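# Assemble two printed parts to match the displayed sample

## Task

Join the two 3D-printed parts so that they end up assembled the same way as the finished example standing on the display stand, and leave them that way without the robot holding them.

## Robot and tools

Robot: two Franka FR3 arms, left_arm and right_arm, each carrying a Robotiq two-finger gripper that opens to 140 mm and has a wrist camera. The fingers can fold at a hinge. Grip with the outer quarter of the pads, near the fingertips, for a reliable squeeze. A part taken deeper, nearer the palm, may be held loosely or too hard. If a fingertip is pushed tip-first into a surface, the finger folds easily, so a descent can overshoot with little sign of contact.

Frames: the scene frame has its origin at table-top height, midway between the nominal arm bases, with +z up and +x pointing out over the table. left_arm sits on the +y side; these names do not match image left and right. Calibrated bases: left_arm at (+0.029, +0.446, 0) m, right_arm at (+0.019, -0.376, 0) m, each with only a tiny yaw. end_effector_position (metres) and end_effector_quat_wxyz are given in that arm's own base frame, not the scene frame. end_effector_position is the point between the pads when they are closed. The gripper's +z points along the fingers and the jaws close along its y axis. Fixed cameras and the table are in the scene frame. Printed hand poses can be a few centimetres off.

A command row is one flat list of 20 numbers covering both arms, always all 20. The first 10 are left_arm: 7 absolute joint angle targets in radians, then gripper position, force_limit and speed. The next 10 are the same fields for right_arm. The joints run from base to hand: waist, shoulder, upper arm roll, elbow, forearm roll, wrist pitch, wrist roll. Shoulder, upper arm roll and wrist roll have their signs flipped against the URDF. The ranges below keep the URDF's signs: waist -2.901..2.901, shoulder -1.836..1.836, upper arm roll -2.901..2.901, elbow -3.077..-0.117, forearm roll -2.876..2.876, wrist pitch 0.440..4.622, wrist roll -3.051..3.051. Stay at least 0.05 rad inside each end, because passing one is a fault. A target more than 0.018 rad beyond an end is rejected.

Gripper fields are each in [-1, 1]. position is absolute: +1 is fully open, about -0.8 is where the pads touch, and -1 closes until something blocks the fingers. force_limit sets squeeze strength, about 14 N at -1 up to 58 N at +1 for a slow close. A faster close grips harder. speed sets finger speed, about 30 mm/s at -1 and 250 mm/s at +1. force_limit and speed both start at +1. To leave a gripper unchanged, repeat its last three numbers.

Tools:
- execute_actions(actions, cameras): actions is a list of actions. Each action is a list of at most 15 rows, and each row lasts one 1/30 s step. If an action has fewer rows, its last row is held for the remaining steps. Images come back only if actions is empty or cameras names them. ["all"] gives all cameras and [] gives none.
- move(target, speed, blend, blocking, cameras): target is one 20-number row, or a list of up to 15 rows. All joints interpolate together toward these absolute angles. speed is in rad/s for the joint with the farthest to go: 0.01 to 5.26, default 0.5, given as one number or one per target. blend is in rad and rounds corners between targets; 0 means stop at each. blocking=false returns after about 0.5 s while the motion continues, and a new move replaces the running one. The move does not avoid obstacles or the other arm. Its result adds a line reading done, off_target, moving, held or fault, plus limits=held if any steps were withheld.
- wait(seconds): 0 to 10. The arms keep their last command.
- stop(): brakes a running move. The fingers keep going.
- zoom_image(camera, region): region is [x0, y0, x1, y1] in pixels of that camera's latest image, at most 504 by 504.
- clear_fault(arm): arm is left_arm or right_arm. Only clears a torque or force fault that has already been reported.
- read_manual(section): returns licence texts only.
- finished_scene(scene=1): ends the scene for good.

Cameras: cam_high, cam_low and cam_bench are 504x504. cam_left_wrist and cam_right_wrist are 672x504.

Result fields:
- Joint positions, Joint velocities and Joint targets are per arm, in the joint order above.
- Tool commands shows the current gripper settings.
- object_status: 0 moving, 1 blocked while opening, 2 blocked while closing (the sign of a grip), 3 reached the command or pads met, which may or may not mean something is held.
- position_measured is in counts: 3 is open, about 139 is 60 mm, 200 is 20 mm, 230 is closed.
- Joint torques and External joint torques are in N m. Flange force is in N, along the gripper axes.
- Wrist depth is a 7x7 grid of distances in front of each wrist camera; - means no value.
- Step readings list joint angles at some intermediate steps.
- MOTOR HOT warns before an over-temperature brake stop.
- A joint command not followed line means a clearance check changed or skipped some targets.

Motion limits: each joint's target can only lead its measured angle by a fixed amount per step, and the gripper speed is capped at 2 m/s. A far target can therefore take several actions.

To grip harder while object_status reads 2, raise force_limit and nudge position, for example from -1 to -0.98. To grip softer, open and then close slowly.

Faults: contact torque reaching 85 N m on the four big joints, or 11 N m on the three wrist joints, stops that arm. So does an outside force of 85 N, and a held load counts toward it. Over-speed joints and joint-limit overruns also stop the arm. Call clear_fault after a reported fault, and release the grip first if the grip itself pins the arm.

Avoid:
- dropping parts, or letting one fall off the table, which fails the task
- opening the gripper while a part is still moving
- slamming into things or pushing hard
- squeezing hard on a part that still rests on something
- twisting heavily or swinging loads fast
- any contact between the two arms or grippers, including one gripper closing on the other's fingers

The assembled result must stay in place after release. Smooth, efficient motion is preferred.

Each tool is called after "Emit:" as name(argument=value, ...), one argument or row to a line, values as JSON.

## Session

Emit:
execute_actions(
  actions=[],
)

Scene clock: 0.00 s.
left_arm: end_effector_position=(+0.4459, -0.1627, +0.3307) position_measured=3 object_status=3 end_effector_quat_wxyz=(+0.105, +0.811, +0.537, -0.209) | right_arm: end_effector_position=(+0.3460, +0.0532, +0.1805) position_measured=3 object_status=3 end_effector_quat_wxyz=(+0.250, +0.927, -0.272, +0.070)
Joint positions: left_arm=[-0.098 0.128 -0.021 -1.969 -0.42 1.621 2.75] | right_arm=[0.399 0.341 -0.113 -2.577 -0.445 1.928 0.276]
Joint velocities: within noise
Joint torques (N m): no reading
External joint torques (N m): no reading
Flange force (N): no reading
Wrist depth (mm): cam_left_wrist=[420 - - 407 - 383 369 / - - 455 461 450 361 296 / - - 600 - - 393 308 / - 130 - 635 659 144 122 / - 114 - 800 754 - 110 / - 1056 920 981 995 - - / - - 809 1291 543 - -] | cam_right_wrist=[- - 306 - 377 - 559 / 267 278 305 - - - - / - 292 327 343 - - - / 263 155 - - - 412 128 / - 154 - - 391 422 112 / - 293 - - 397 444 486 / - - - 351 386 370 380]
Joint targets: left_arm=[-0.098 0.128 -0.021 -1.969 -0.420 1.621 2.750] | right_arm=[0.399 0.341 -0.113 -2.577 -0.445 1.928 0.276]
Tool commands: left_gripper/position=+1.0 left_gripper/force_limit=+1.0 left_gripper/speed=+1.0 right_gripper/position=+1.0 right_gripper/force_limit=+1.0 right_gripper/speed=+1.0

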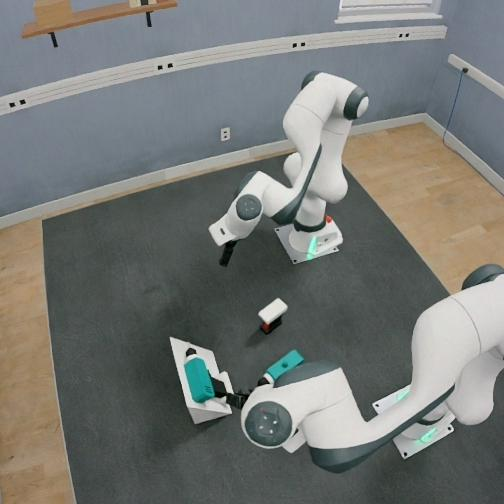

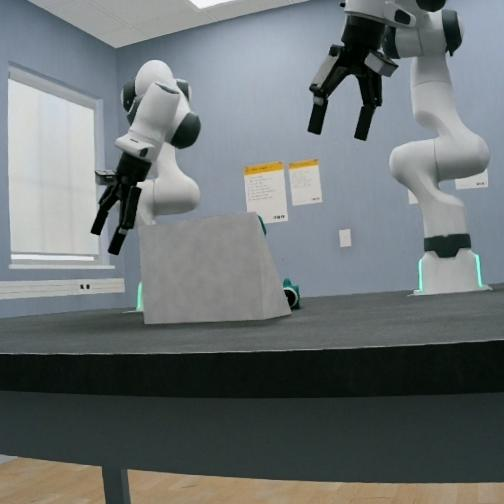

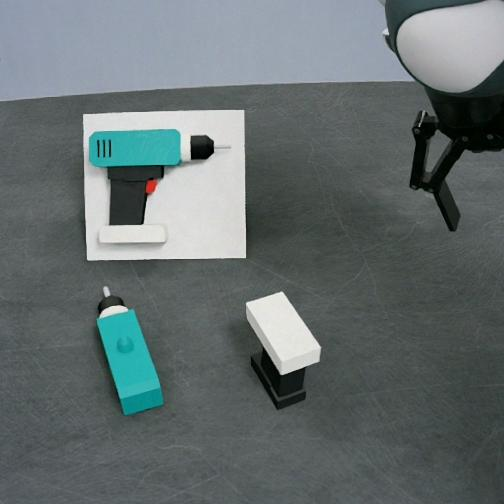

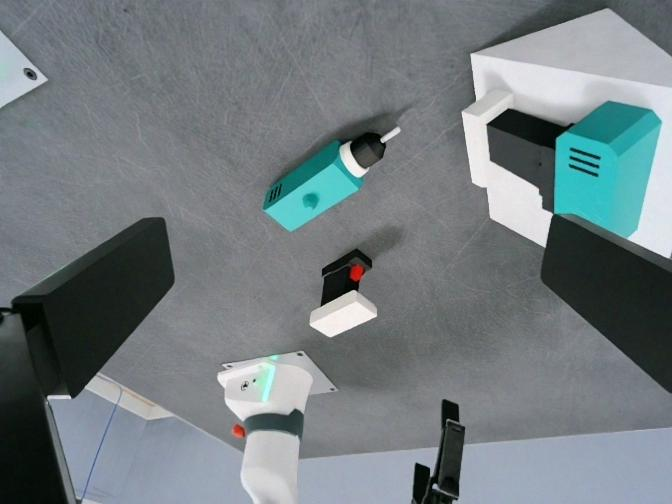

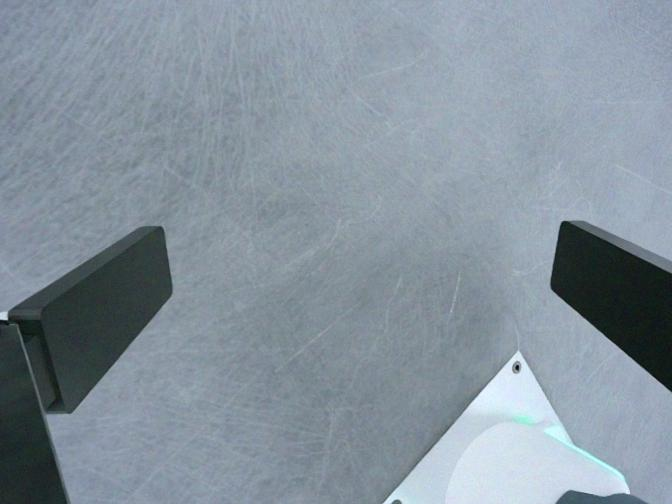

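Emit:
zoom_image(
  camera="cam_left_wrist",
  region=[240, 110, 440, 350],
)

Emit:
zoom_image(
  camera="cam_bench",
  region=[60, 260, 360, 430],
)

Emit:
zoom_image(
  camera="cam_bench",
  region=[70, 100, 260, 270],
)

Emit:
zoom_image(
  camera="cam_high",
  region=[160, 280, 340, 430],
)

Scaled by 2.100 from the camera's 672x504 image, which has a finer 960x720 frame.

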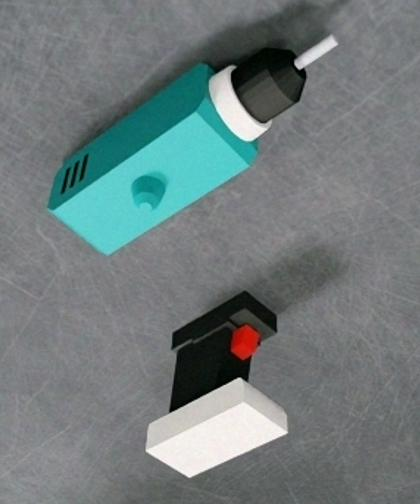

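Scaled by 1.680 from the camera's 504x504 image, which has a finer 720x720 frame.

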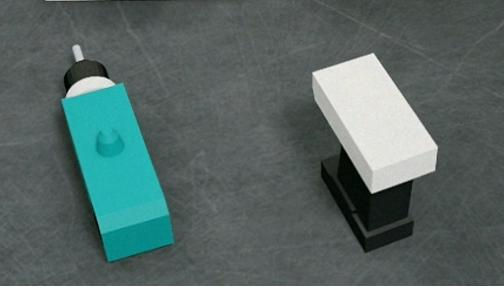

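Scaled by 2.653 from the camera's 504x504 image, which has a finer 720x720 frame.

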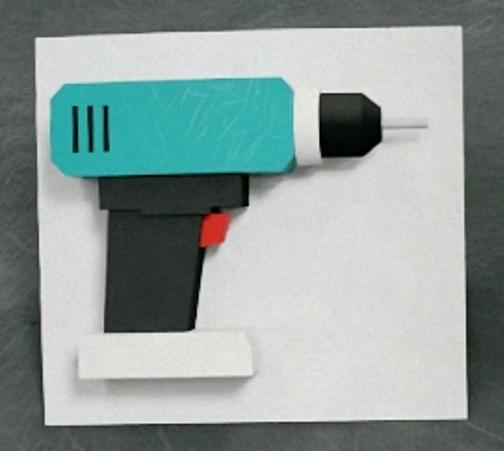

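Scaled by 2.800 from the camera's 504x504 image, which has a finer 720x720 frame.

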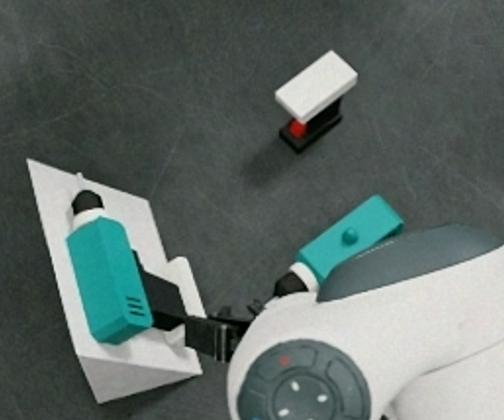

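Emit:
move(
  target=[-1.13,0.3034,0,-2.0623,0,1.7589,-0.2,1,1,1,0.399,0.341,-0.113,-2.577,-0.445,1.928,0.276,1,1,1],
  speed=1.2,
  cameras=["cam_left_wrist","cam_high"],
)

Emit:
zoom_image(
  camera="cam_left_wrist",
  region=[170, 50, 510, 390],
)

Scene clock: 95.70 s.
left_arm: end_effector_position=(+0.1976, -0.4207, +0.3496) position_measured=3 object_status=3 end_effector_quat_wxyz=(-0.002, -0.124, +0.992, +0.001) | right_arm: end_effector_position=(+0.3460, +0.0532, +0.1805) position_measured=3 object_status=3 end_effector_quat_wxyz=(+0.250, +0.927, -0.272, +0.070)
Joint positions: left_arm=[-1.129 0.301 0.001 -2.061 -0.003 1.757 -0.194] | right_arm=[0.399 0.341 -0.113 -2.577 -0.445 1.928 0.276]
Joint velocities: left_arm=[0 0 -0.001 0 0.002 0 -0.006] | right_arm=[within noise]
Joint torques (N m): left_arm=[-0.85 23.29 0.39 23.58 1.1 2.9 -0.16] | right_arm=[0.55 18.05 0.98 23.36 0.2 1.51 -0.04]
External joint torques (N m): left_arm=[-0.78 1.42 0.06 -1.13 0.38 0.35 -0.16] | right_arm=[0.55 0.12 0 1.18 0.21 0.12 0.01]
Flange force (N): left_arm=[1.7 7.4 4.0] | right_arm=[1.1 -2.2 -2.6]
Wrist depth (mm): cam_left_wrist=[435 426 425 - - 433 434 / - 462 - - - - - / - 484 408 482 515 - - / - 140 413 - 524 154 119 / - 113 - - - - 110 / 101 - 560 552 - - - / - - - 494 - - -] | cam_right_wrist=[- 283 305 - 385 426 495 / 268 295 305 - 389 - - / 267 281 317 349 377 - - / 265 143 318 341 395 - 127 / - 125 320 350 386 - 112 / - - 321 341 - - - / - 283 - 352 - 370 355]
Joint targets: left_arm=[-1.130 0.303 0.000 -2.062 0.000 1.759 -0.200] | right_arm=[0.399 0.341 -0.113 -2.577 -0.445 1.928 0.276]
move: done
Images, in order (width x height): cam_high 504x504, cam_left_wrist 672x504.

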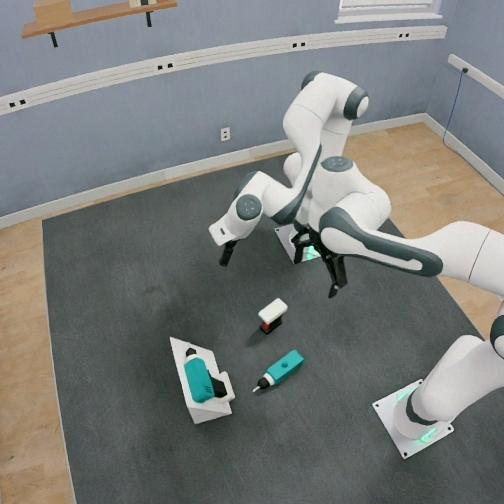

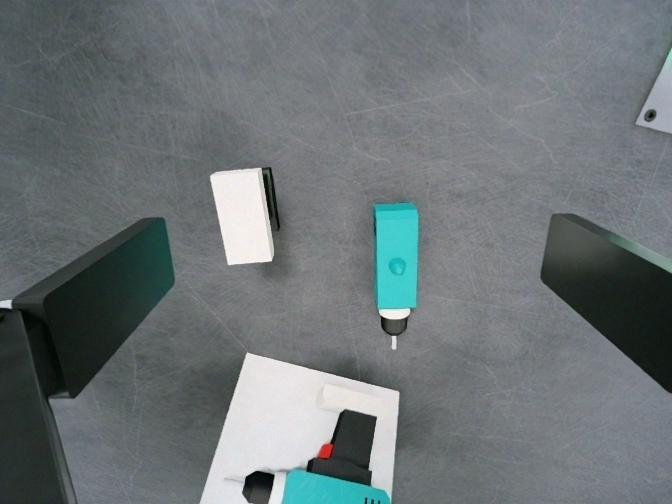

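Scaled by 1.482 from the camera's 672x504 image, which has a finer 960x720 frame.

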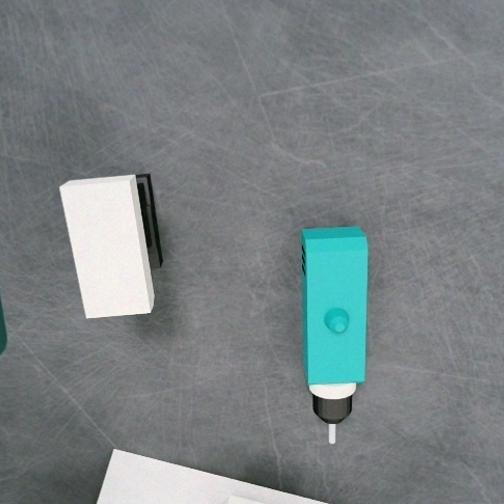

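Emit:
move(
  target=[-1.0705,-0.1005,0,-1.9945,0,2.095,-0.199,1,1,1,0.399,0.341,-0.113,-2.577,-0.445,1.928,0.276,1,1,1],
  speed=0.8,
  cameras=["cam_left_wrist","cam_bench"],
)

Emit:
zoom_image(
  camera="cam_left_wrist",
  region=[200, 50, 500, 350],
)

Scene clock: 137.27 s.
left_arm: end_effector_position=(+0.2211, -0.4476, +0.3080) position_measured=3 object_status=3 end_effector_quat_wxyz=(-0.004, -0.132, +0.991, +0.009) | right_arm: end_effector_position=(+0.3460, +0.0532, +0.1805) position_measured=3 object_status=3 end_effector_quat_wxyz=(+0.250, +0.927, -0.272, +0.070)
Joint positions: left_arm=[-1.11 0.177 0 -2.037 -0.003 1.841 -0.196] | right_arm=[0.399 0.341 -0.113 -2.577 -0.445 1.928 0.276]
Joint torques (N m): left_arm=[-0.96 27.2 1.12 24 0.73 2.37 -0.01] | right_arm=[0.61 18.06 0.94 23.35 0.19 1.51 -0.07]
External joint torques (N m): left_arm=[-0.9 0.86 0.9 -0.73 0.03 -0.14 -0.01] | right_arm=[0.63 0.16 -0.07 1.2 0.2 0.12 -0.01]
Flange force (N): left_arm=[2.6 4.5 1.2] | right_arm=[0.9 -2.2 -2.7]
Wrist depth (mm): cam_left_wrist=[- 391 - 395 394 403 - / - 407 - - 421 421 451 / - - 340 458 452 442 437 / - 131 363 476 - 145 122 / - 113 - - 533 522 110 / 556 - - 469 539 - - / - - - 464 615 590 -] | cam_right_wrist=[264 275 310 337 - 440 485 / 265 284 312 336 383 - 488 / 268 - 319 327 387 460 483 / - 124 295 351 - - 122 / - 124 - - - 452 112 / - - - 333 - 455 - / - 284 317 - 388 373 363]
Joint targets: left_arm=[-1.112 0.177 0.001 -2.037 -0.003 1.839 -0.196] | right_arm=[0.399 0.341 -0.113 -2.577 -0.445 1.928 0.276]
move: held (left_arm; a check stopped the path); limits=held; left_arm: the shoulder is farthest, 0.277 rad from its target
joint command not followed: on one or more control steps a check withheld the commanded joint targets of the left arm, and it was not sent them on those steps.
cause: the commanded joint targets, or the way to them, would bring a part of the robot too close to another arm (a part of this arm just beyond the wrist roll and a part of the right arm just beyond the forearm roll, 53 mm apart when this arm was first held).
Images, in order (width x height): cam_bench 504x504, cam_left_wrist 672x504.

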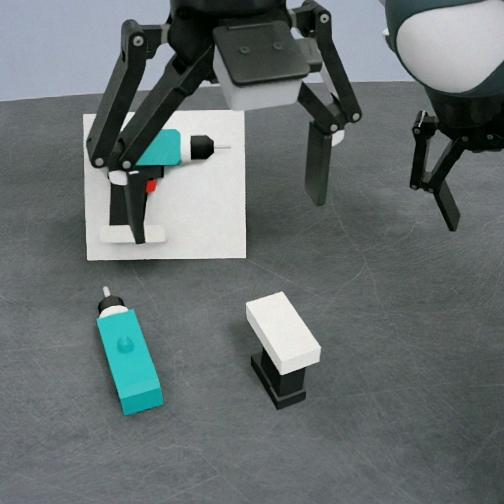

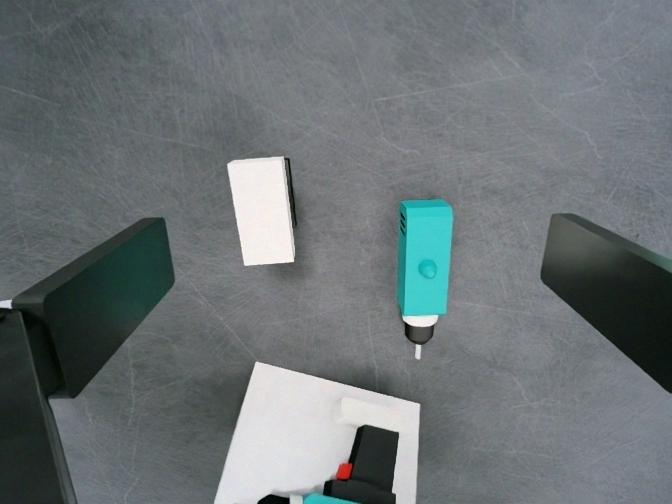

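Scaled by 1.680 from the camera's 672x504 image, which has a finer 960x720 frame.

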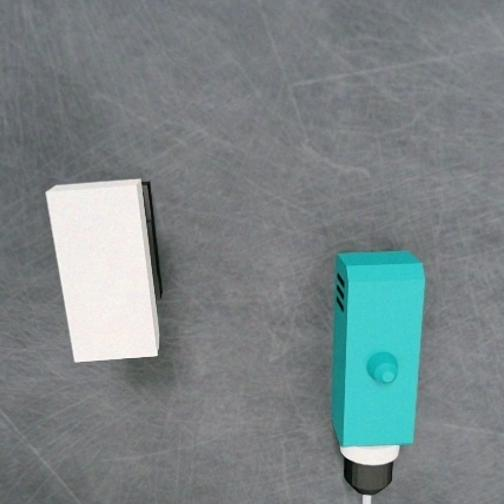

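Emit:
move(
  target=[
    [-1.112,0.177,0.001,-2.037,-0.003,1.839,-0.196,1,1,1,-0.9,0.341,-0.113,-2.577,-0.445,1.928,0.276,1,1,1],
    [-1.0705,-0.1005,0,-1.9945,0,2.095,-0.199,1,1,1,-0.9,0.341,-0.113,-2.577,-0.445,1.928,0.276,1,1,1],
  ],
  speed=1.0,
  cameras=["cam_left_wrist","cam_bench"],
)

Emit:
zoom_image(
  camera="cam_left_wrist",
  region=[180, 50, 500, 370],
)

Scene clock: 159.80 s.
left_arm: end_effector_position=(+0.2742, -0.5041, +0.1982) position_measured=3 object_status=3 end_effector_quat_wxyz=(-0.002, -0.152, +0.988, +0.002) | right_arm: end_effector_position=(+0.1442, -0.3189, +0.1805) position_measured=3 object_status=3 end_effector_quat_wxyz=(-0.242, -0.574, +0.777, +0.095)
Joint positions: left_arm=[-1.071 -0.102 0 -1.996 -0.003 2.092 -0.196] | right_arm=[-0.899 0.341 -0.112 -2.577 -0.445 1.928 0.276]
Joint velocities: left_arm=[0.001 -0.001 -0.001 -0.001 -0.002 0.004 0] | right_arm=[within noise]
Joint torques (N m): left_arm=[-0.1 36.56 0.43 23.58 1 2.96 -0.13] | right_arm=[0.03 18.03 0.52 23.36 0.19 1.5 -0.04]
External joint torques (N m): left_arm=[-0.04 1.06 0.45 -0.55 0.36 0.41 -0.13] | right_arm=[0.08 0.14 -0.53 1.16 0.2 0.11 0.01]
Flange force (N): left_arm=[1.3 5.4 0.8] | right_arm=[1.0 -2.3 -2.6]
Wrist depth (mm): cam_left_wrist=[- 294 298 294 296 298 296 / 305 313 313 219 315 316 315 / 332 - 328 228 337 331 - / 346 131 354 246 353 145 119 / - 131 381 387 387 - 111 / - - 410 400 417 - - / - - - - 381 449 -] | cam_right_wrist=[- 278 - 335 - 413 494 / - - - - - - - / - 286 310 - - 456 - / - 125 - - - - 122 / - 123 316 340 384 - 112 / - - 316 348 407 425 400 / - - - - - 364 353]
Joint targets: left_arm=[-1.071 -0.101 0.000 -1.994 0.000 2.095 -0.199] | right_arm=[-0.900 0.341 -0.113 -2.577 -0.445 1.928 0.276]
move: done
Images, in order (width x height): cam_bench 504x504, cam_left_wrist 672x504.

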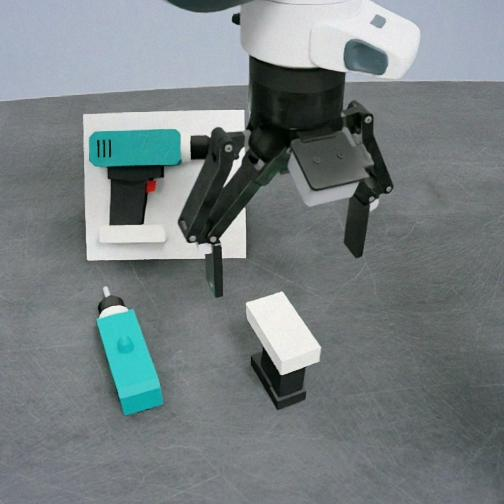

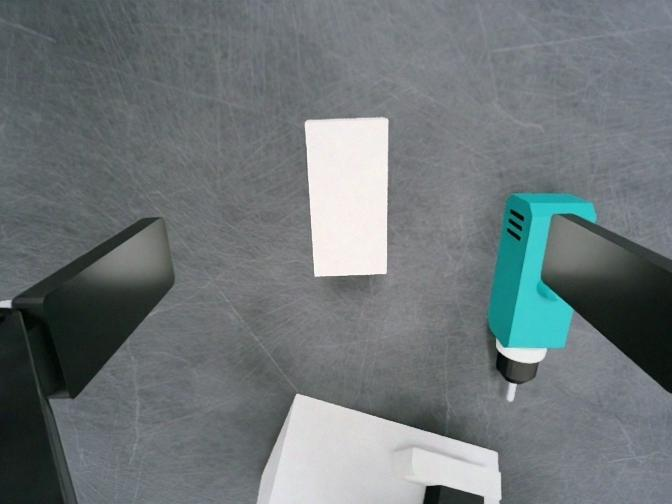

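Scaled by 1.575 from the camera's 672x504 image, which has a finer 960x720 frame.

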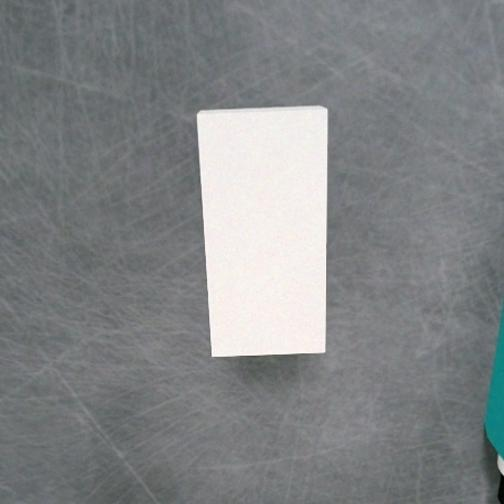

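Emit:
move(
  target=[-1.0705,-0.2075,0,-2.0908,0,2.2983,-0.163,1,1,1,-0.9,0.341,-0.113,-2.577,-0.445,1.928,0.276,1,1,1],
  speed=0.3,
  cameras=["cam_left_wrist","cam_bench","cam_low"],
)

Emit:
zoom_image(
  camera="cam_bench",
  region=[150, 200, 400, 450],
)

Scene clock: 192.03 s.
left_arm: end_effector_position=(+0.2748, -0.5049, +0.1128) position_measured=3 object_status=3 end_effector_quat_wxyz=(-0.001, -0.165, +0.986, +0.001) | right_arm: end_effector_position=(+0.1442, -0.3189, +0.1805) position_measured=3 object_status=3 end_effector_quat_wxyz=(-0.242, -0.574, +0.777, +0.095)
Joint positions: left_arm=[-1.071 -0.208 0 -2.09 -0.003 2.296 -0.169] | right_arm=[-0.899 0.341 -0.112 -2.577 -0.445 1.928 0.276]
Joint velocities: left_arm=[-0.001 0.002 0.001 -0.001 0.002 0.003 0.004] | right_arm=[within noise]
Joint torques (N m): left_arm=[-0.13 38.13 0.31 21.81 0.92 2.89 0.14] | right_arm=[-0.03 18.07 0.58 23.39 0.19 1.51 -0.02]
External joint torques (N m): left_arm=[-0.14 0.65 0.5 -0.77 0.36 0.33 0.14] | right_arm=[-0.03 0.07 -0.41 1.09 0.2 0.1 0.03]
Flange force (N): left_arm=[1.6 4.8 0.4] | right_arm=[1.2 -2.2 -2.3]
Wrist depth (mm): cam_left_wrist=[217 217 222 220 218 - 219 / 231 231 231 228 229 233 233 / 246 246 - 141 244 248 249 / 259 141 262 151 260 259 122 / - 280 283 162 280 285 110 / 305 308 312 302 301 283 248 / - 344 333 345 340 336 333] | cam_right_wrist=[264 282 - 343 - - - / - 283 309 - 383 432 - / - - - - 381 - - / - 123 - - 380 - 129 / - 124 - - - 441 112 / - 292 312 - - 425 433 / - 298 - 363 387 365 353]
Joint targets: left_arm=[-1.071 -0.207 0.000 -2.091 0.000 2.298 -0.163] | right_arm=[-0.900 0.341 -0.113 -2.577 -0.445 1.928 0.276]
move: done
Images, in order (width x height): cam_low 504x504, cam_bench 504x504, cam_left_wrist 672x504.

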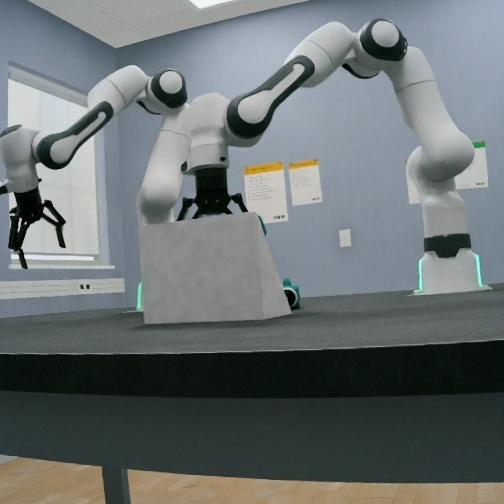

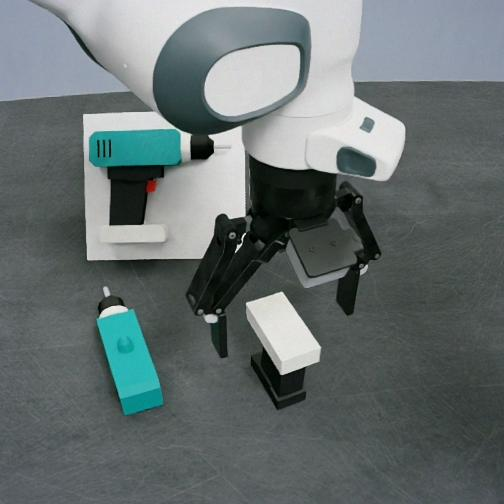

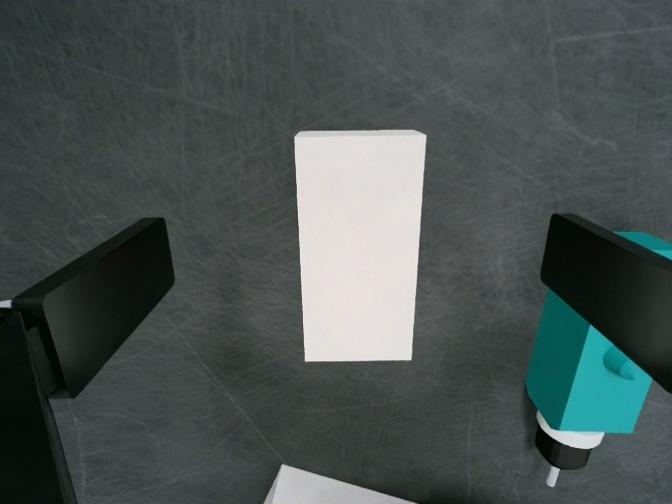

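Scaled by 2.016 from the camera's 504x504 image, which has a finer 720x720 frame.

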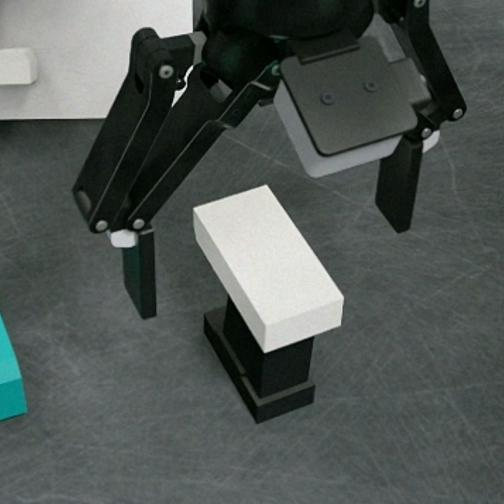

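Emit:
execute_actions(
  actions=[
    [[-1.0705,-0.2075,0,-2.0908,0,2.2983,-0.157,-1,-0.3,-1,-0.9,0.341,-0.113,-2.577,-0.445,1.928,0.276,1,1,1]],
    [[-1.0705,-0.2075,0,-2.0908,0,2.2983,-0.157,-1,-0.3,-1,-0.9,0.341,-0.113,-2.577,-0.445,1.928,0.276,1,1,1]],
    [[-1.0705,-0.2075,0,-2.0908,0,2.2983,-0.157,-1,-0.3,-1,-0.9,0.341,-0.113,-2.577,-0.445,1.928,0.276,1,1,1]],
    [[-1.0705,-0.2075,0,-2.0908,0,2.2983,-0.157,-1,-0.3,-1,-0.9,0.341,-0.113,-2.577,-0.445,1.928,0.276,1,1,1]],
    [[-1.0705,-0.2075,0,-2.0908,0,2.2983,-0.157,-1,-0.3,-1,-0.9,0.341,-0.113,-2.577,-0.445,1.928,0.276,1,1,1]],
    [[-1.0705,-0.2075,0,-2.0908,0,2.2983,-0.157,-1,-0.3,-1,-0.9,0.341,-0.113,-2.577,-0.445,1.928,0.276,1,1,1]],
    [[-1.0705,-0.2075,0,-2.0908,0,2.2983,-0.157,-1,-0.3,-1,-0.9,0.341,-0.113,-2.577,-0.445,1.928,0.276,1,1,1]],
    [[-1.0705,-0.2075,0,-2.0908,0,2.2983,-0.157,-1,-0.3,-1,-0.9,0.341,-0.113,-2.577,-0.445,1.928,0.276,1,1,1]],
  ],
  cameras=["cam_left_wrist","cam_bench"],
)

Emit:
zoom_image(
  camera="cam_bench",
  region=[150, 200, 400, 450],
)

Scene clock: 212.83 s.
left_arm: end_effector_position=(+0.2750, -0.5051, +0.1129) position_measured=165 object_status=2 end_effector_quat_wxyz=(-0.001, -0.169, +0.986, +0.000) | right_arm: end_effector_position=(+0.1442, -0.3189, +0.1805) position_measured=3 object_status=3 end_effector_quat_wxyz=(-0.242, -0.574, +0.777, +0.095)
Joint positions: left_arm=[-1.071 -0.208 0 -2.09 -0.003 2.296 -0.161] | right_arm=[-0.899 0.341 -0.112 -2.577 -0.445 1.928 0.276]
Joint torques (N m): left_arm=[-0.13 37.73 0.29 21.14 0.92 2.9 0.12] | right_arm=[0.02 18.02 0.53 23.38 0.2 1.51 -0.03]
External joint torques (N m): left_arm=[0.11 0.47 0.25 -1.34 0.36 0.36 0.12] | right_arm=[0.06 0.12 -0.5 1.19 0.21 0.11 0.02]
External joint torques at the end of the 4th action: left_arm=[-0.03 0.65 0.4 -0.9 0.33 0.35 0.19] | right_arm=[0.08 0.06 -0.47 1.14 0.2 0.11 0]
External joint torques at the end of the 5th action: left_arm=[0.12 0.79 0.36 -0.78 0.34 0.36 0.18] | right_arm=[0.04 0.13 -0.51 1.22 0.21 0.11 0.02]
External joint torques at the end of the 6th action: left_arm=[-0.19 0.62 0.58 -0.93 0.35 0.34 0.15] | right_arm=[0.03 0.1 -0.46 1.12 0.19 0.11 0.03]
External joint torques at the end of the 7th action: left_arm=[-0.15 0.06 0.53 -1.57 0.33 0.32 0.18] | right_arm=[0.04 0.26 -0.47 1.18 0.2 0.1 0.01]
Flange force (N): left_arm=[1.4 6.6 1.1] | right_arm=[1.1 -2.4 -2.6]
Flange force at the end of the 4th action (N): left_arm=[1.6 5.3 0.5] | right_arm=[1.1 -2.5 -2.5]
Flange force at the end of the 5th action (N): left_arm=[1.4 5.3 0.2] | right_arm=[1.1 -2.4 -2.7]
Flange force at the end of the 6th action (N): left_arm=[1.8 5.4 0.6] | right_arm=[1.1 -2.3 -2.5]
Flange force at the end of the 7th action (N): left_arm=[1.9 6.3 1.9] | right_arm=[1.0 -1.9 -2.7]
Wrist depth (mm): cam_left_wrist=[218 218 218 219 222 219 218 / 232 231 231 229 228 230 231 / - 247 245 141 241 246 247 / 262 264 255 151 147 260 251 / - 84 89 162 158 88 79 / - 73 - 307 - - - / - - - 335 - - -] | cam_right_wrist=[- - - 343 - 433 - / 264 - - 347 380 432 - / - - - - - 449 - / - 124 309 350 - - 121 / - 123 - - 412 418 112 / - 288 - - - - 403 / 274 288 310 - - 365 354]
Joint targets: left_arm=[-1.071 -0.208 0.000 -2.091 0.000 2.298 -0.157] | right_arm=[-0.900 0.341 -0.113 -2.577 -0.445 1.928 0.276]
Step readings (joint positions of left_arm | right_arm; steps 1 to 15: 1st action; 16 to 30: 2nd action; 31 to 45: 3rd action; 46 to 60: 4th action; 61 to 75: 5th action; 76 to 90: 6th action; 91 to 105: 7th action; 106 to 120: 8th action):
0: [-1.071 -0.208 0.000 -2.090 -0.003 2.296 -0.168] | [-0.899 0.341 -0.112 -2.577 -0.445 1.928 0.276]
1: [-1.071 -0.208 0.000 -2.090 -0.003 2.296 -0.167] | [-0.899 0.341 -0.112 -2.577 -0.445 1.928 0.276]
2: [-1.071 -0.208 0.000 -2.090 -0.003 2.296 -0.167] | [-0.899 0.341 -0.112 -2.577 -0.445 1.928 0.276]
4: [-1.071 -0.208 0.000 -2.090 -0.003 2.296 -0.166] | [-0.899 0.341 -0.112 -2.577 -0.445 1.928 0.276]
8: [-1.071 -0.208 0.000 -2.090 -0.003 2.296 -0.164] | [-0.899 0.341 -0.112 -2.577 -0.445 1.928 0.276]
15: [-1.071 -0.208 0.000 -2.090 -0.003 2.296 -0.163] | [-0.899 0.341 -0.112 -2.577 -0.445 1.928 0.276]
16: [-1.071 -0.208 0.000 -2.090 -0.003 2.296 -0.163] | [-0.899 0.341 -0.112 -2.577 -0.445 1.928 0.276]
17: [-1.071 -0.208 0.000 -2.090 -0.003 2.296 -0.162] | [-0.899 0.341 -0.112 -2.577 -0.445 1.928 0.276]
19: [-1.071 -0.208 0.000 -2.090 -0.003 2.296 -0.162] | [-0.899 0.341 -0.112 -2.577 -0.445 1.928 0.276]
23: [-1.071 -0.208 0.000 -2.090 -0.003 2.296 -0.162] | [-0.899 0.341 -0.112 -2.577 -0.445 1.928 0.276]
30: [-1.071 -0.208 0.000 -2.090 -0.003 2.296 -0.162] | [-0.899 0.341 -0.112 -2.577 -0.445 1.928 0.276]
31: [-1.071 -0.208 0.000 -2.090 -0.003 2.296 -0.162] | [-0.899 0.341 -0.112 -2.577 -0.445 1.928 0.276]
32: [-1.071 -0.208 0.000 -2.090 -0.003 2.296 -0.162] | [-0.899 0.341 -0.112 -2.577 -0.445 1.928 0.276]
34: [-1.071 -0.208 0.000 -2.090 -0.003 2.296 -0.162] | [-0.899 0.341 -0.112 -2.577 -0.445 1.928 0.276]
38: [-1.071 -0.208 0.000 -2.090 -0.003 2.296 -0.162] | [-0.899 0.341 -0.112 -2.577 -0.445 1.928 0.276]
45: [-1.071 -0.208 0.000 -2.090 -0.003 2.296 -0.162] | [-0.899 0.341 -0.112 -2.577 -0.445 1.928 0.276]
46: [-1.071 -0.208 0.000 -2.090 -0.003 2.296 -0.162] | [-0.899 0.341 -0.112 -2.577 -0.445 1.928 0.276]
47: [-1.071 -0.208 0.000 -2.090 -0.003 2.296 -0.162] | [-0.899 0.341 -0.112 -2.577 -0.445 1.928 0.276]
49: [-1.071 -0.208 0.000 -2.090 -0.003 2.296 -0.162] | [-0.899 0.341 -0.112 -2.577 -0.445 1.928 0.276]
53: [-1.071 -0.208 0.000 -2.090 -0.003 2.296 -0.162] | [-0.899 0.341 -0.112 -2.577 -0.445 1.928 0.276]
60: [-1.071 -0.208 0.000 -2.090 -0.003 2.296 -0.162] | [-0.899 0.341 -0.112 -2.577 -0.445 1.928 0.276]
61: [-1.071 -0.208 0.000 -2.090 -0.003 2.296 -0.162] | [-0.899 0.341 -0.112 -2.577 -0.445 1.928 0.276]
62: [-1.071 -0.208 0.000 -2.090 -0.003 2.296 -0.162] | [-0.899 0.341 -0.112 -2.577 -0.445 1.928 0.276]
64: [-1.071 -0.208 0.000 -2.090 -0.003 2.296 -0.162] | [-0.899 0.341 -0.112 -2.577 -0.445 1.928 0.276]
68: [-1.071 -0.208 0.000 -2.090 -0.003 2.296 -0.162] | [-0.899 0.341 -0.112 -2.577 -0.445 1.928 0.276]
75: [-1.071 -0.208 0.000 -2.090 -0.003 2.296 -0.162] | [-0.899 0.341 -0.112 -2.577 -0.445 1.928 0.276]
76: [-1.071 -0.208 0.000 -2.090 -0.003 2.296 -0.162] | [-0.899 0.341 -0.112 -2.577 -0.445 1.928 0.276]
77: [-1.071 -0.208 0.000 -2.090 -0.003 2.296 -0.162] | [-0.899 0.341 -0.112 -2.577 -0.445 1.928 0.276]
79: [-1.071 -0.208 0.000 -2.090 -0.003 2.296 -0.162] | [-0.899 0.341 -0.112 -2.577 -0.445 1.928 0.276]
83: [-1.071 -0.208 0.000 -2.090 -0.003 2.296 -0.162] | [-0.899 0.341 -0.112 -2.577 -0.445 1.928 0.276]
90: [-1.071 -0.208 0.000 -2.090 -0.003 2.296 -0.162] | [-0.899 0.341 -0.112 -2.577 -0.445 1.928 0.276]
91: [-1.071 -0.208 0.000 -2.090 -0.003 2.296 -0.162] | [-0.899 0.341 -0.112 -2.577 -0.445 1.928 0.276]
92: [-1.071 -0.208 0.000 -2.090 -0.003 2.296 -0.162] | [-0.899 0.341 -0.112 -2.577 -0.445 1.928 0.276]
94: [-1.071 -0.208 0.000 -2.090 -0.003 2.296 -0.162] | [-0.899 0.341 -0.112 -2.577 -0.445 1.928 0.276]
98: [-1.071 -0.208 0.000 -2.090 -0.003 2.296 -0.162] | [-0.899 0.341 -0.112 -2.577 -0.445 1.928 0.276]
105: [-1.071 -0.208 0.000 -2.090 -0.003 2.296 -0.161] | [-0.899 0.341 -0.112 -2.577 -0.445 1.928 0.276]
106: [-1.071 -0.208 0.000 -2.090 -0.003 2.296 -0.161] | [-0.899 0.341 -0.112 -2.577 -0.445 1.928 0.276]
107: [-1.071 -0.208 0.000 -2.090 -0.003 2.296 -0.161] | [-0.899 0.341 -0.112 -2.577 -0.445 1.928 0.276]
109: [-1.071 -0.208 0.000 -2.090 -0.003 2.296 -0.161] | [-0.899 0.341 -0.112 -2.577 -0.445 1.928 0.276]
113: [-1.071 -0.208 0.000 -2.090 -0.003 2.296 -0.161] | [-0.899 0.341 -0.112 -2.577 -0.445 1.928 0.276]
120: [-1.071 -0.208 0.000 -2.090 -0.003 2.296 -0.161] | [-0.899 0.341 -0.112 -2.577 -0.445 1.928 0.276]
Images, in order (width x height): cam_bench 504x504, cam_left_wrist 672x504.

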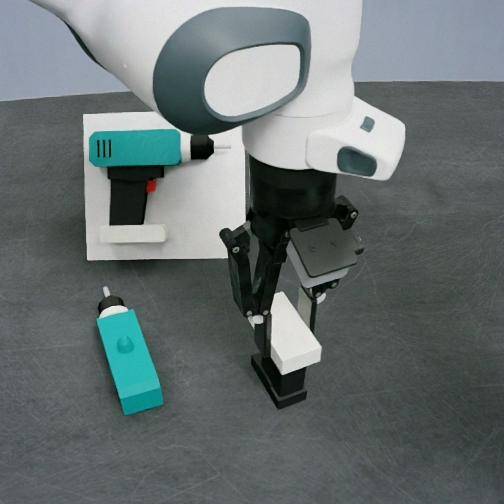

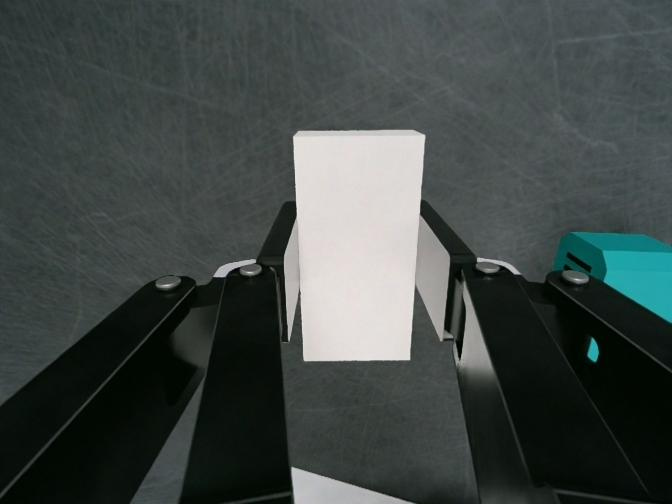

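Scaled by 2.016 from the camera's 504x504 image, which has a finer 720x720 frame.

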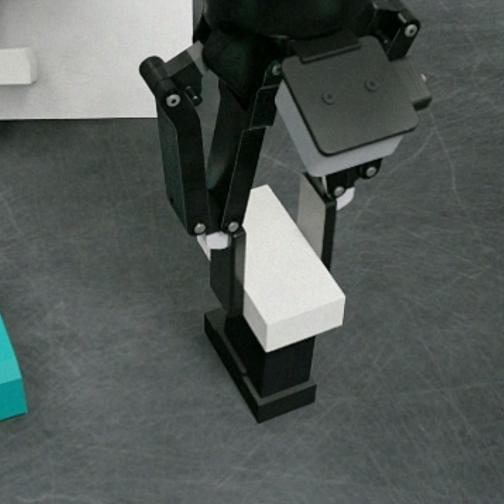

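Emit:
move(
  target=[
    [-1.0705,-0.1005,0,-1.9945,0,2.095,-0.157,-1,-0.3,-1,-0.9,0.341,-0.113,-2.577,-0.445,1.928,0.276,1,1,1],
    [-0.6474,0.2011,0,-1.8321,0,1.631,-0.608,-1,-0.3,-1,-0.9,0.341,-0.113,-2.577,-0.445,1.928,0.276,1,1,1],
  ],
  speed=[0.3,0.6],
  cameras=["cam_left_wrist","cam_bench"],
)

Emit:
zoom_image(
  camera="cam_left_wrist",
  region=[240, 0, 480, 180],
)

Emit:
zoom_image(
  camera="cam_bench",
  region=[60, 60, 360, 360],
)

Scene clock: 241.93 s.
left_arm: end_effector_position=(+0.3944, -0.2981, +0.4004) position_measured=165 object_status=2 end_effector_quat_wxyz=(+0.000, -0.161, +0.987, -0.001) | right_arm: end_effector_position=(+0.1442, -0.3189, +0.1805) position_measured=3 object_status=3 end_effector_quat_wxyz=(-0.242, -0.574, +0.777, +0.095)
Joint positions: left_arm=[-0.648 0.202 -0.001 -1.832 -0.001 1.632 -0.602] | right_arm=[-0.899 0.341 -0.112 -2.577 -0.445 1.928 0.276]
Joint velocities: left_arm=[0 -0.001 -0.002 -0.001 0 0 -0.007] | right_arm=[within noise]
Joint torques (N m): left_arm=[-0.4 26.05 1.19 23.93 0.78 2.55 -0.22] | right_arm=[0.03 18 0.59 23.38 0.19 1.5 -0.03]
External joint torques (N m): left_arm=[-0.46 0.96 1.08 -0.39 0.02 0.03 -0.22] | right_arm=[0.15 0.08 -0.54 1.17 0.2 0.11 0.02]
Flange force (N): left_arm=[3.3 2.9 1.7] | right_arm=[1.0 -2.5 -2.7]
Wrist depth (mm): cam_left_wrist=[- 479 - - - 459 472 / 514 512 504 449 - - - / - - - 141 140 - - / - - - 151 127 572 - / - 84 89 162 157 88 79 / - 73 - 679 - - - / - - - 746 - - -] | cam_right_wrist=[259 290 305 - - - - / 264 284 312 331 - - 490 / 267 286 - - - 467 485 / 264 143 312 - 393 - 122 / - 132 320 347 377 - 112 / - 292 315 - 395 427 426 / - - - - 390 364 354]
Joint targets: left_arm=[-0.647 0.201 0.000 -1.832 0.000 1.631 -0.608] | right_arm=[-0.900 0.341 -0.113 -2.577 -0.445 1.928 0.276]
move: done
Images, in order (width x height): cam_bench 504x504, cam_left_wrist 672x504.

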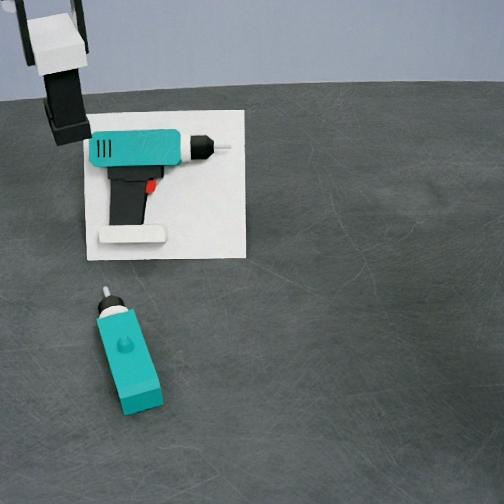

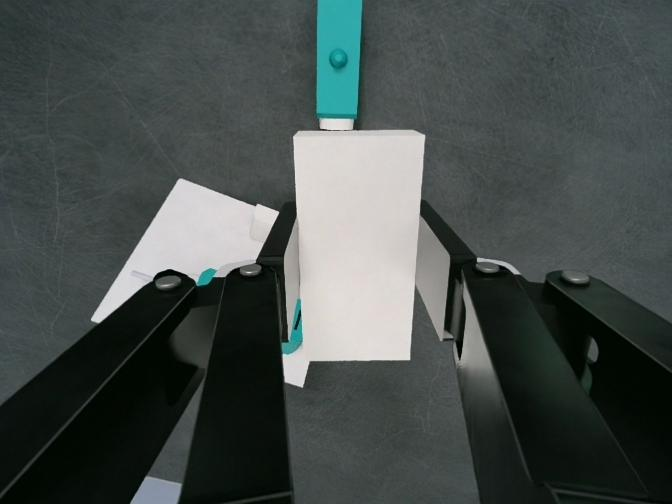

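Scaled by 2.100 from the camera's 672x504 image, which has a finer 960x720 frame.

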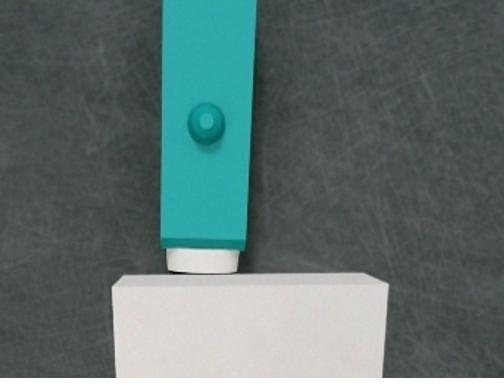

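Scaled by 1.680 from the camera's 504x504 image, which has a finer 720x720 frame.

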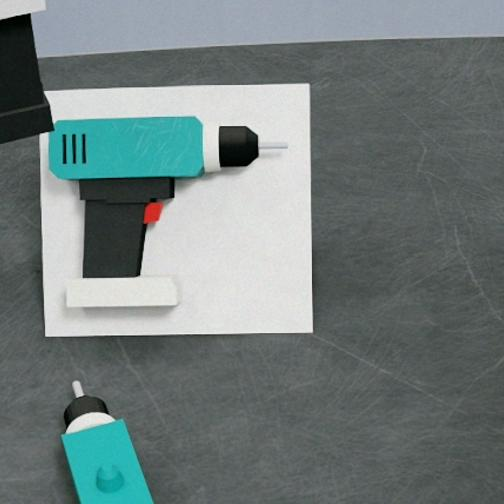

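Emit:
move(
  target=[
    [-0.845,0.3292,0,-2.3173,0,1.9881,-0.4338,-1,-0.3,-1,-0.9,0.341,-0.113,-2.577,-0.445,1.928,0.276,1,1,1],
    [-0.845,0.2716,0,-2.4272,0,2.1556,-0.4338,-1,-0.3,-1,-0.9,0.341,-0.113,-2.577,-0.445,1.928,0.276,1,1,1],
  ],
  speed=[0.5,0.2],
  cameras=["cam_left_wrist","cam_bench"],
)

Emit:
zoom_image(
  camera="cam_bench",
  region=[40, 260, 240, 460],
)

Emit:
zoom_image(
  camera="cam_left_wrist",
  region=[240, 60, 480, 300],
)

Scene clock: 275.07 s.
left_arm: end_effector_position=(+0.2970, -0.3346, +0.1977) position_measured=165 object_status=2 end_effector_quat_wxyz=(-0.001, -0.144, +0.990, +0.001) | right_arm: end_effector_position=(+0.1442, -0.3189, +0.1805) position_measured=3 object_status=3 end_effector_quat_wxyz=(-0.242, -0.574, +0.777, +0.095)
Joint positions: left_arm=[-0.844 0.272 0.001 -2.427 -0.001 2.152 -0.438] | right_arm=[-0.899 0.341 -0.112 -2.577 -0.445 1.928 0.276]
Joint velocities: left_arm=[0.002 0 0 -0.001 -0.001 0.004 0] | right_arm=[within noise]
Joint torques (N m): left_arm=[-0.82 23.36 0.73 23.2 0.66 3.01 0.2] | right_arm=[0 18.08 0.56 23.37 0.18 1.51 -0.06]
External joint torques (N m): left_arm=[-0.69 1.39 0.35 -0.52 0.04 0.49 0.2] | right_arm=[0.01 0.2 -0.44 1.19 0.19 0.11 -0.01]
Flange force (N): left_arm=[3.8 4.7 0.5] | right_arm=[1.1 -2.1 -2.6]
Wrist depth (mm): cam_left_wrist=[- 298 295 293 296 292 291 / - 311 316 315 313 315 316 / 334 333 335 141 326 - 338 / 358 - 108 150 134 - 363 / - 84 89 162 157 88 81 / - 73 - 413 - - - / - - - 358 - - -] | cam_right_wrist=[267 292 306 342 - 420 508 / 261 288 303 339 - 432 481 / - 297 311 345 367 438 488 / - 133 - 342 - - 129 / - 132 323 - - - 112 / - 295 306 - - 416 405 / - - - - 382 365 358]
Joint targets: left_arm=[-0.845 0.272 0.000 -2.427 0.000 2.156 -0.434] | right_arm=[-0.900 0.341 -0.113 -2.577 -0.445 1.928 0.276]
move: done
Images, in order (width x height): cam_bench 504x504, cam_left_wrist 672x504.

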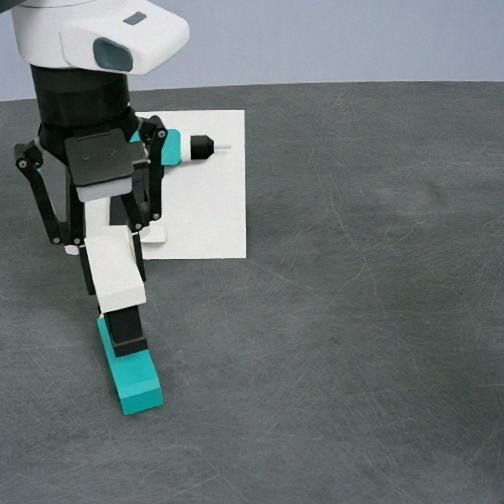

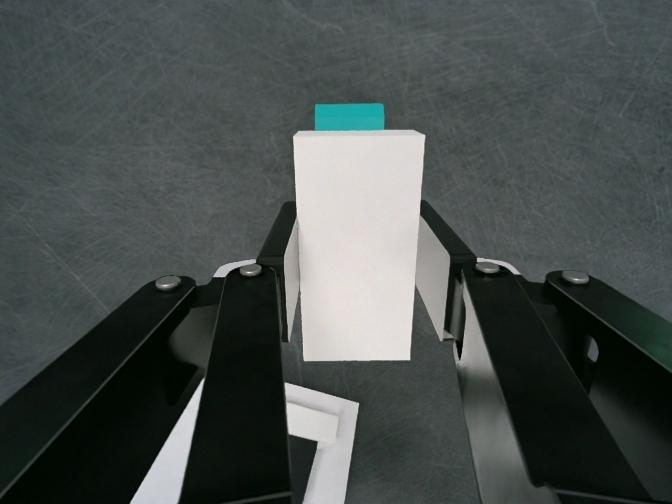

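Scaled by 2.520 from the camera's 504x504 image, which has a finer 720x720 frame.

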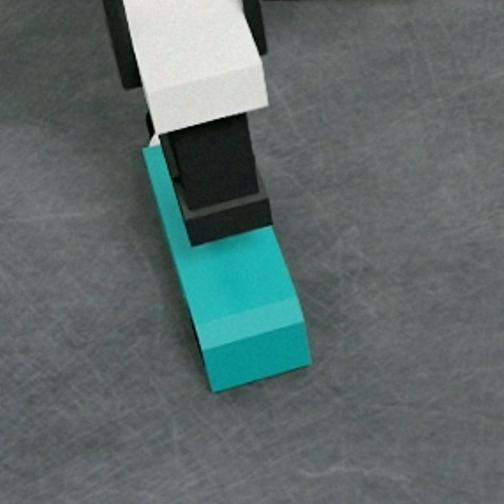

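Scaled by 2.100 from the camera's 672x504 image, which has a finer 960x720 frame.

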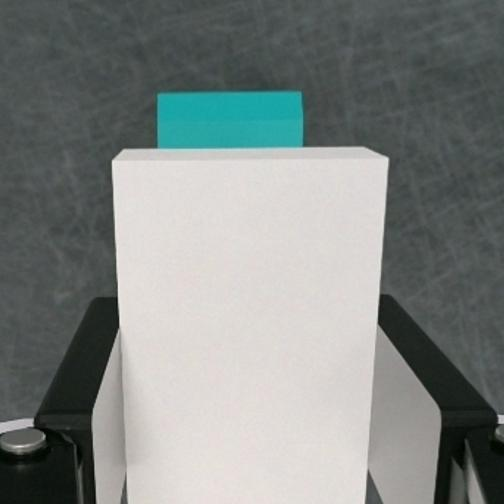

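Emit:
move(
  target=[-0.8403,0.2444,0,-2.4551,0,2.2107,-0.435,-1,-0.3,-1,-0.9,0.341,-0.113,-2.577,-0.445,1.928,0.276,1,1,1],
  speed=0.1,
  cameras=[],
)

Emit:
move(
  target=[-0.8403,0.2301,0,-2.4688,0,2.2387,-0.435,-1,-0.3,-1,-0.9,0.341,-0.113,-2.577,-0.445,1.928,0.276,1,1,1],
  speed=0.04,
  cameras=["cam_bench","cam_left_wrist"],
)

Emit:
zoom_image(
  camera="cam_bench",
  region=[40, 260, 240, 460],
)

Scene clock: 307.50 s.
left_arm: end_effector_position=(+0.2981, -0.3344, +0.1781) position_measured=165 object_status=2 end_effector_quat_wxyz=(-0.001, -0.145, +0.989, +0.001) | right_arm: end_effector_position=(+0.1442, -0.3189, +0.1805) position_measured=3 object_status=3 end_effector_quat_wxyz=(-0.242, -0.574, +0.777, +0.095)
Joint positions: left_arm=[-0.842 0.245 0.001 -2.455 -0.001 2.207 -0.438] | right_arm=[-0.899 0.341 -0.112 -2.577 -0.445 1.928 0.276]
Joint velocities: left_arm=[-0.001 -0.002 0.001 0 0 0.004 0] | right_arm=[within noise]
Joint torques (N m): left_arm=[0.07 23.51 0.68 22.79 0.6 2.95 0.15] | right_arm=[0.02 18.03 0.54 23.37 0.19 1.51 -0.06]
External joint torques (N m): left_arm=[0.09 1.03 0.46 -0.49 0 0.44 0.15] | right_arm=[0.01 0.08 -0.45 1.13 0.2 0.11 -0.01]
Flange force (N): left_arm=[2.7 3.9 0.5] | right_arm=[1.1 -2.4 -2.4]
Wrist depth (mm): cam_left_wrist=[275 278 290 277 278 278 278 / 295 289 294 254 294 296 300 / 304 320 314 141 143 315 315 / - 336 326 151 146 328 - / - 84 89 162 158 88 81 / - 73 - 380 - - - / - - - 340 - - -] | cam_right_wrist=[264 - - - 387 433 486 / - - 309 353 371 - 496 / - - 322 - - 418 503 / 266 133 310 344 402 412 127 / - 124 - 354 - - 112 / - 287 294 - 397 420 403 / - - 322 360 385 367 354]
Joint targets: left_arm=[-0.840 0.244 0.000 -2.455 0.000 2.211 -0.435] | right_arm=[-0.900 0.341 -0.113 -2.577 -0.445 1.928 0.276]
move: done
No camera images: "cameras" was empty.

Scene clock: 308.57 s.
left_arm: end_effector_position=(+0.2983, -0.3343, +0.1683) position_measured=165 object_status=2 end_effector_quat_wxyz=(-0.001, -0.145, +0.989, +0.001) | right_arm: end_effector_position=(+0.1442, -0.3189, +0.1805) position_measured=3 object_status=3 end_effector_quat_wxyz=(-0.242, -0.574, +0.777, +0.095)
Joint positions: left_arm=[-0.841 0.231 0.001 -2.468 -0.001 2.235 -0.438] | right_arm=[-0.899 0.341 -0.112 -2.577 -0.445 1.928 0.276]
Joint velocities: left_arm=[-0.002 -0.002 -0.001 -0.001 0.001 0.004 -0.002] | right_arm=[within noise]
Joint torques (N m): left_arm=[-0.19 23.41 0.7 22.58 0.58 3.05 0.08] | right_arm=[0.02 18.02 0.55 23.39 0.19 1.52 -0.04]
External joint torques (N m): left_arm=[-0.09 0.66 0.4 -0.48 -0.01 0.53 0.08] | right_arm=[0.06 0.12 -0.5 1.13 0.2 0.12 0.01]
Flange force (N): left_arm=[2.2 2.8 1.2] | right_arm=[1.0 -2.3 -2.5]
Wrist depth (mm): cam_left_wrist=[269 268 269 269 267 270 268 / 285 286 285 136 286 286 287 / 306 305 302 141 141 313 306 / 321 320 317 151 147 322 328 / - 84 89 162 157 88 81 / - 73 - 378 - - - / - - - 336 - - -] | cam_right_wrist=[- 269 312 345 375 - - / - 283 302 335 379 - - / 264 289 - - - 421 483 / - 134 - - - - 122 / - 123 - - - - 112 / - 303 - - - 418 404 / - - 319 354 385 366 352]
Joint targets: left_arm=[-0.840 0.230 0.000 -2.469 0.000 2.239 -0.435] | right_arm=[-0.900 0.341 -0.113 -2.577 -0.445 1.928 0.276]
move: done
Images, in order (width x height): cam_bench 504x504, cam_left_wrist 672x504.

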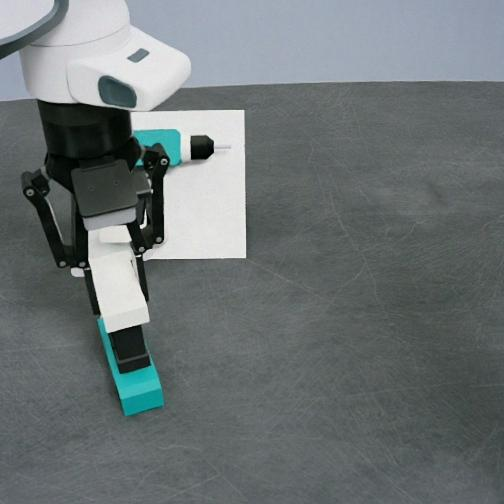

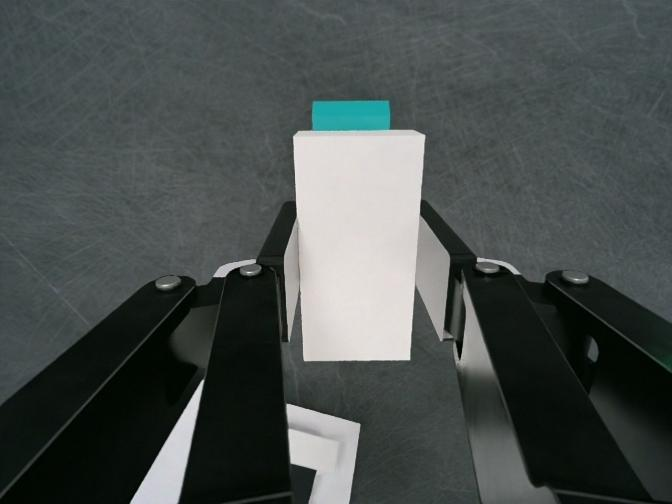

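Scaled by 2.520 from the camera's 504x504 image, which has a finer 720x720 frame.

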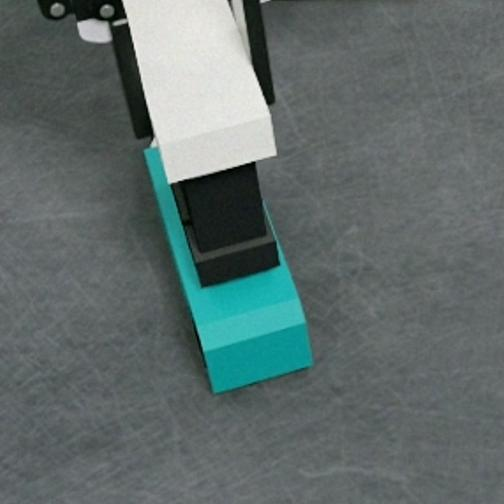

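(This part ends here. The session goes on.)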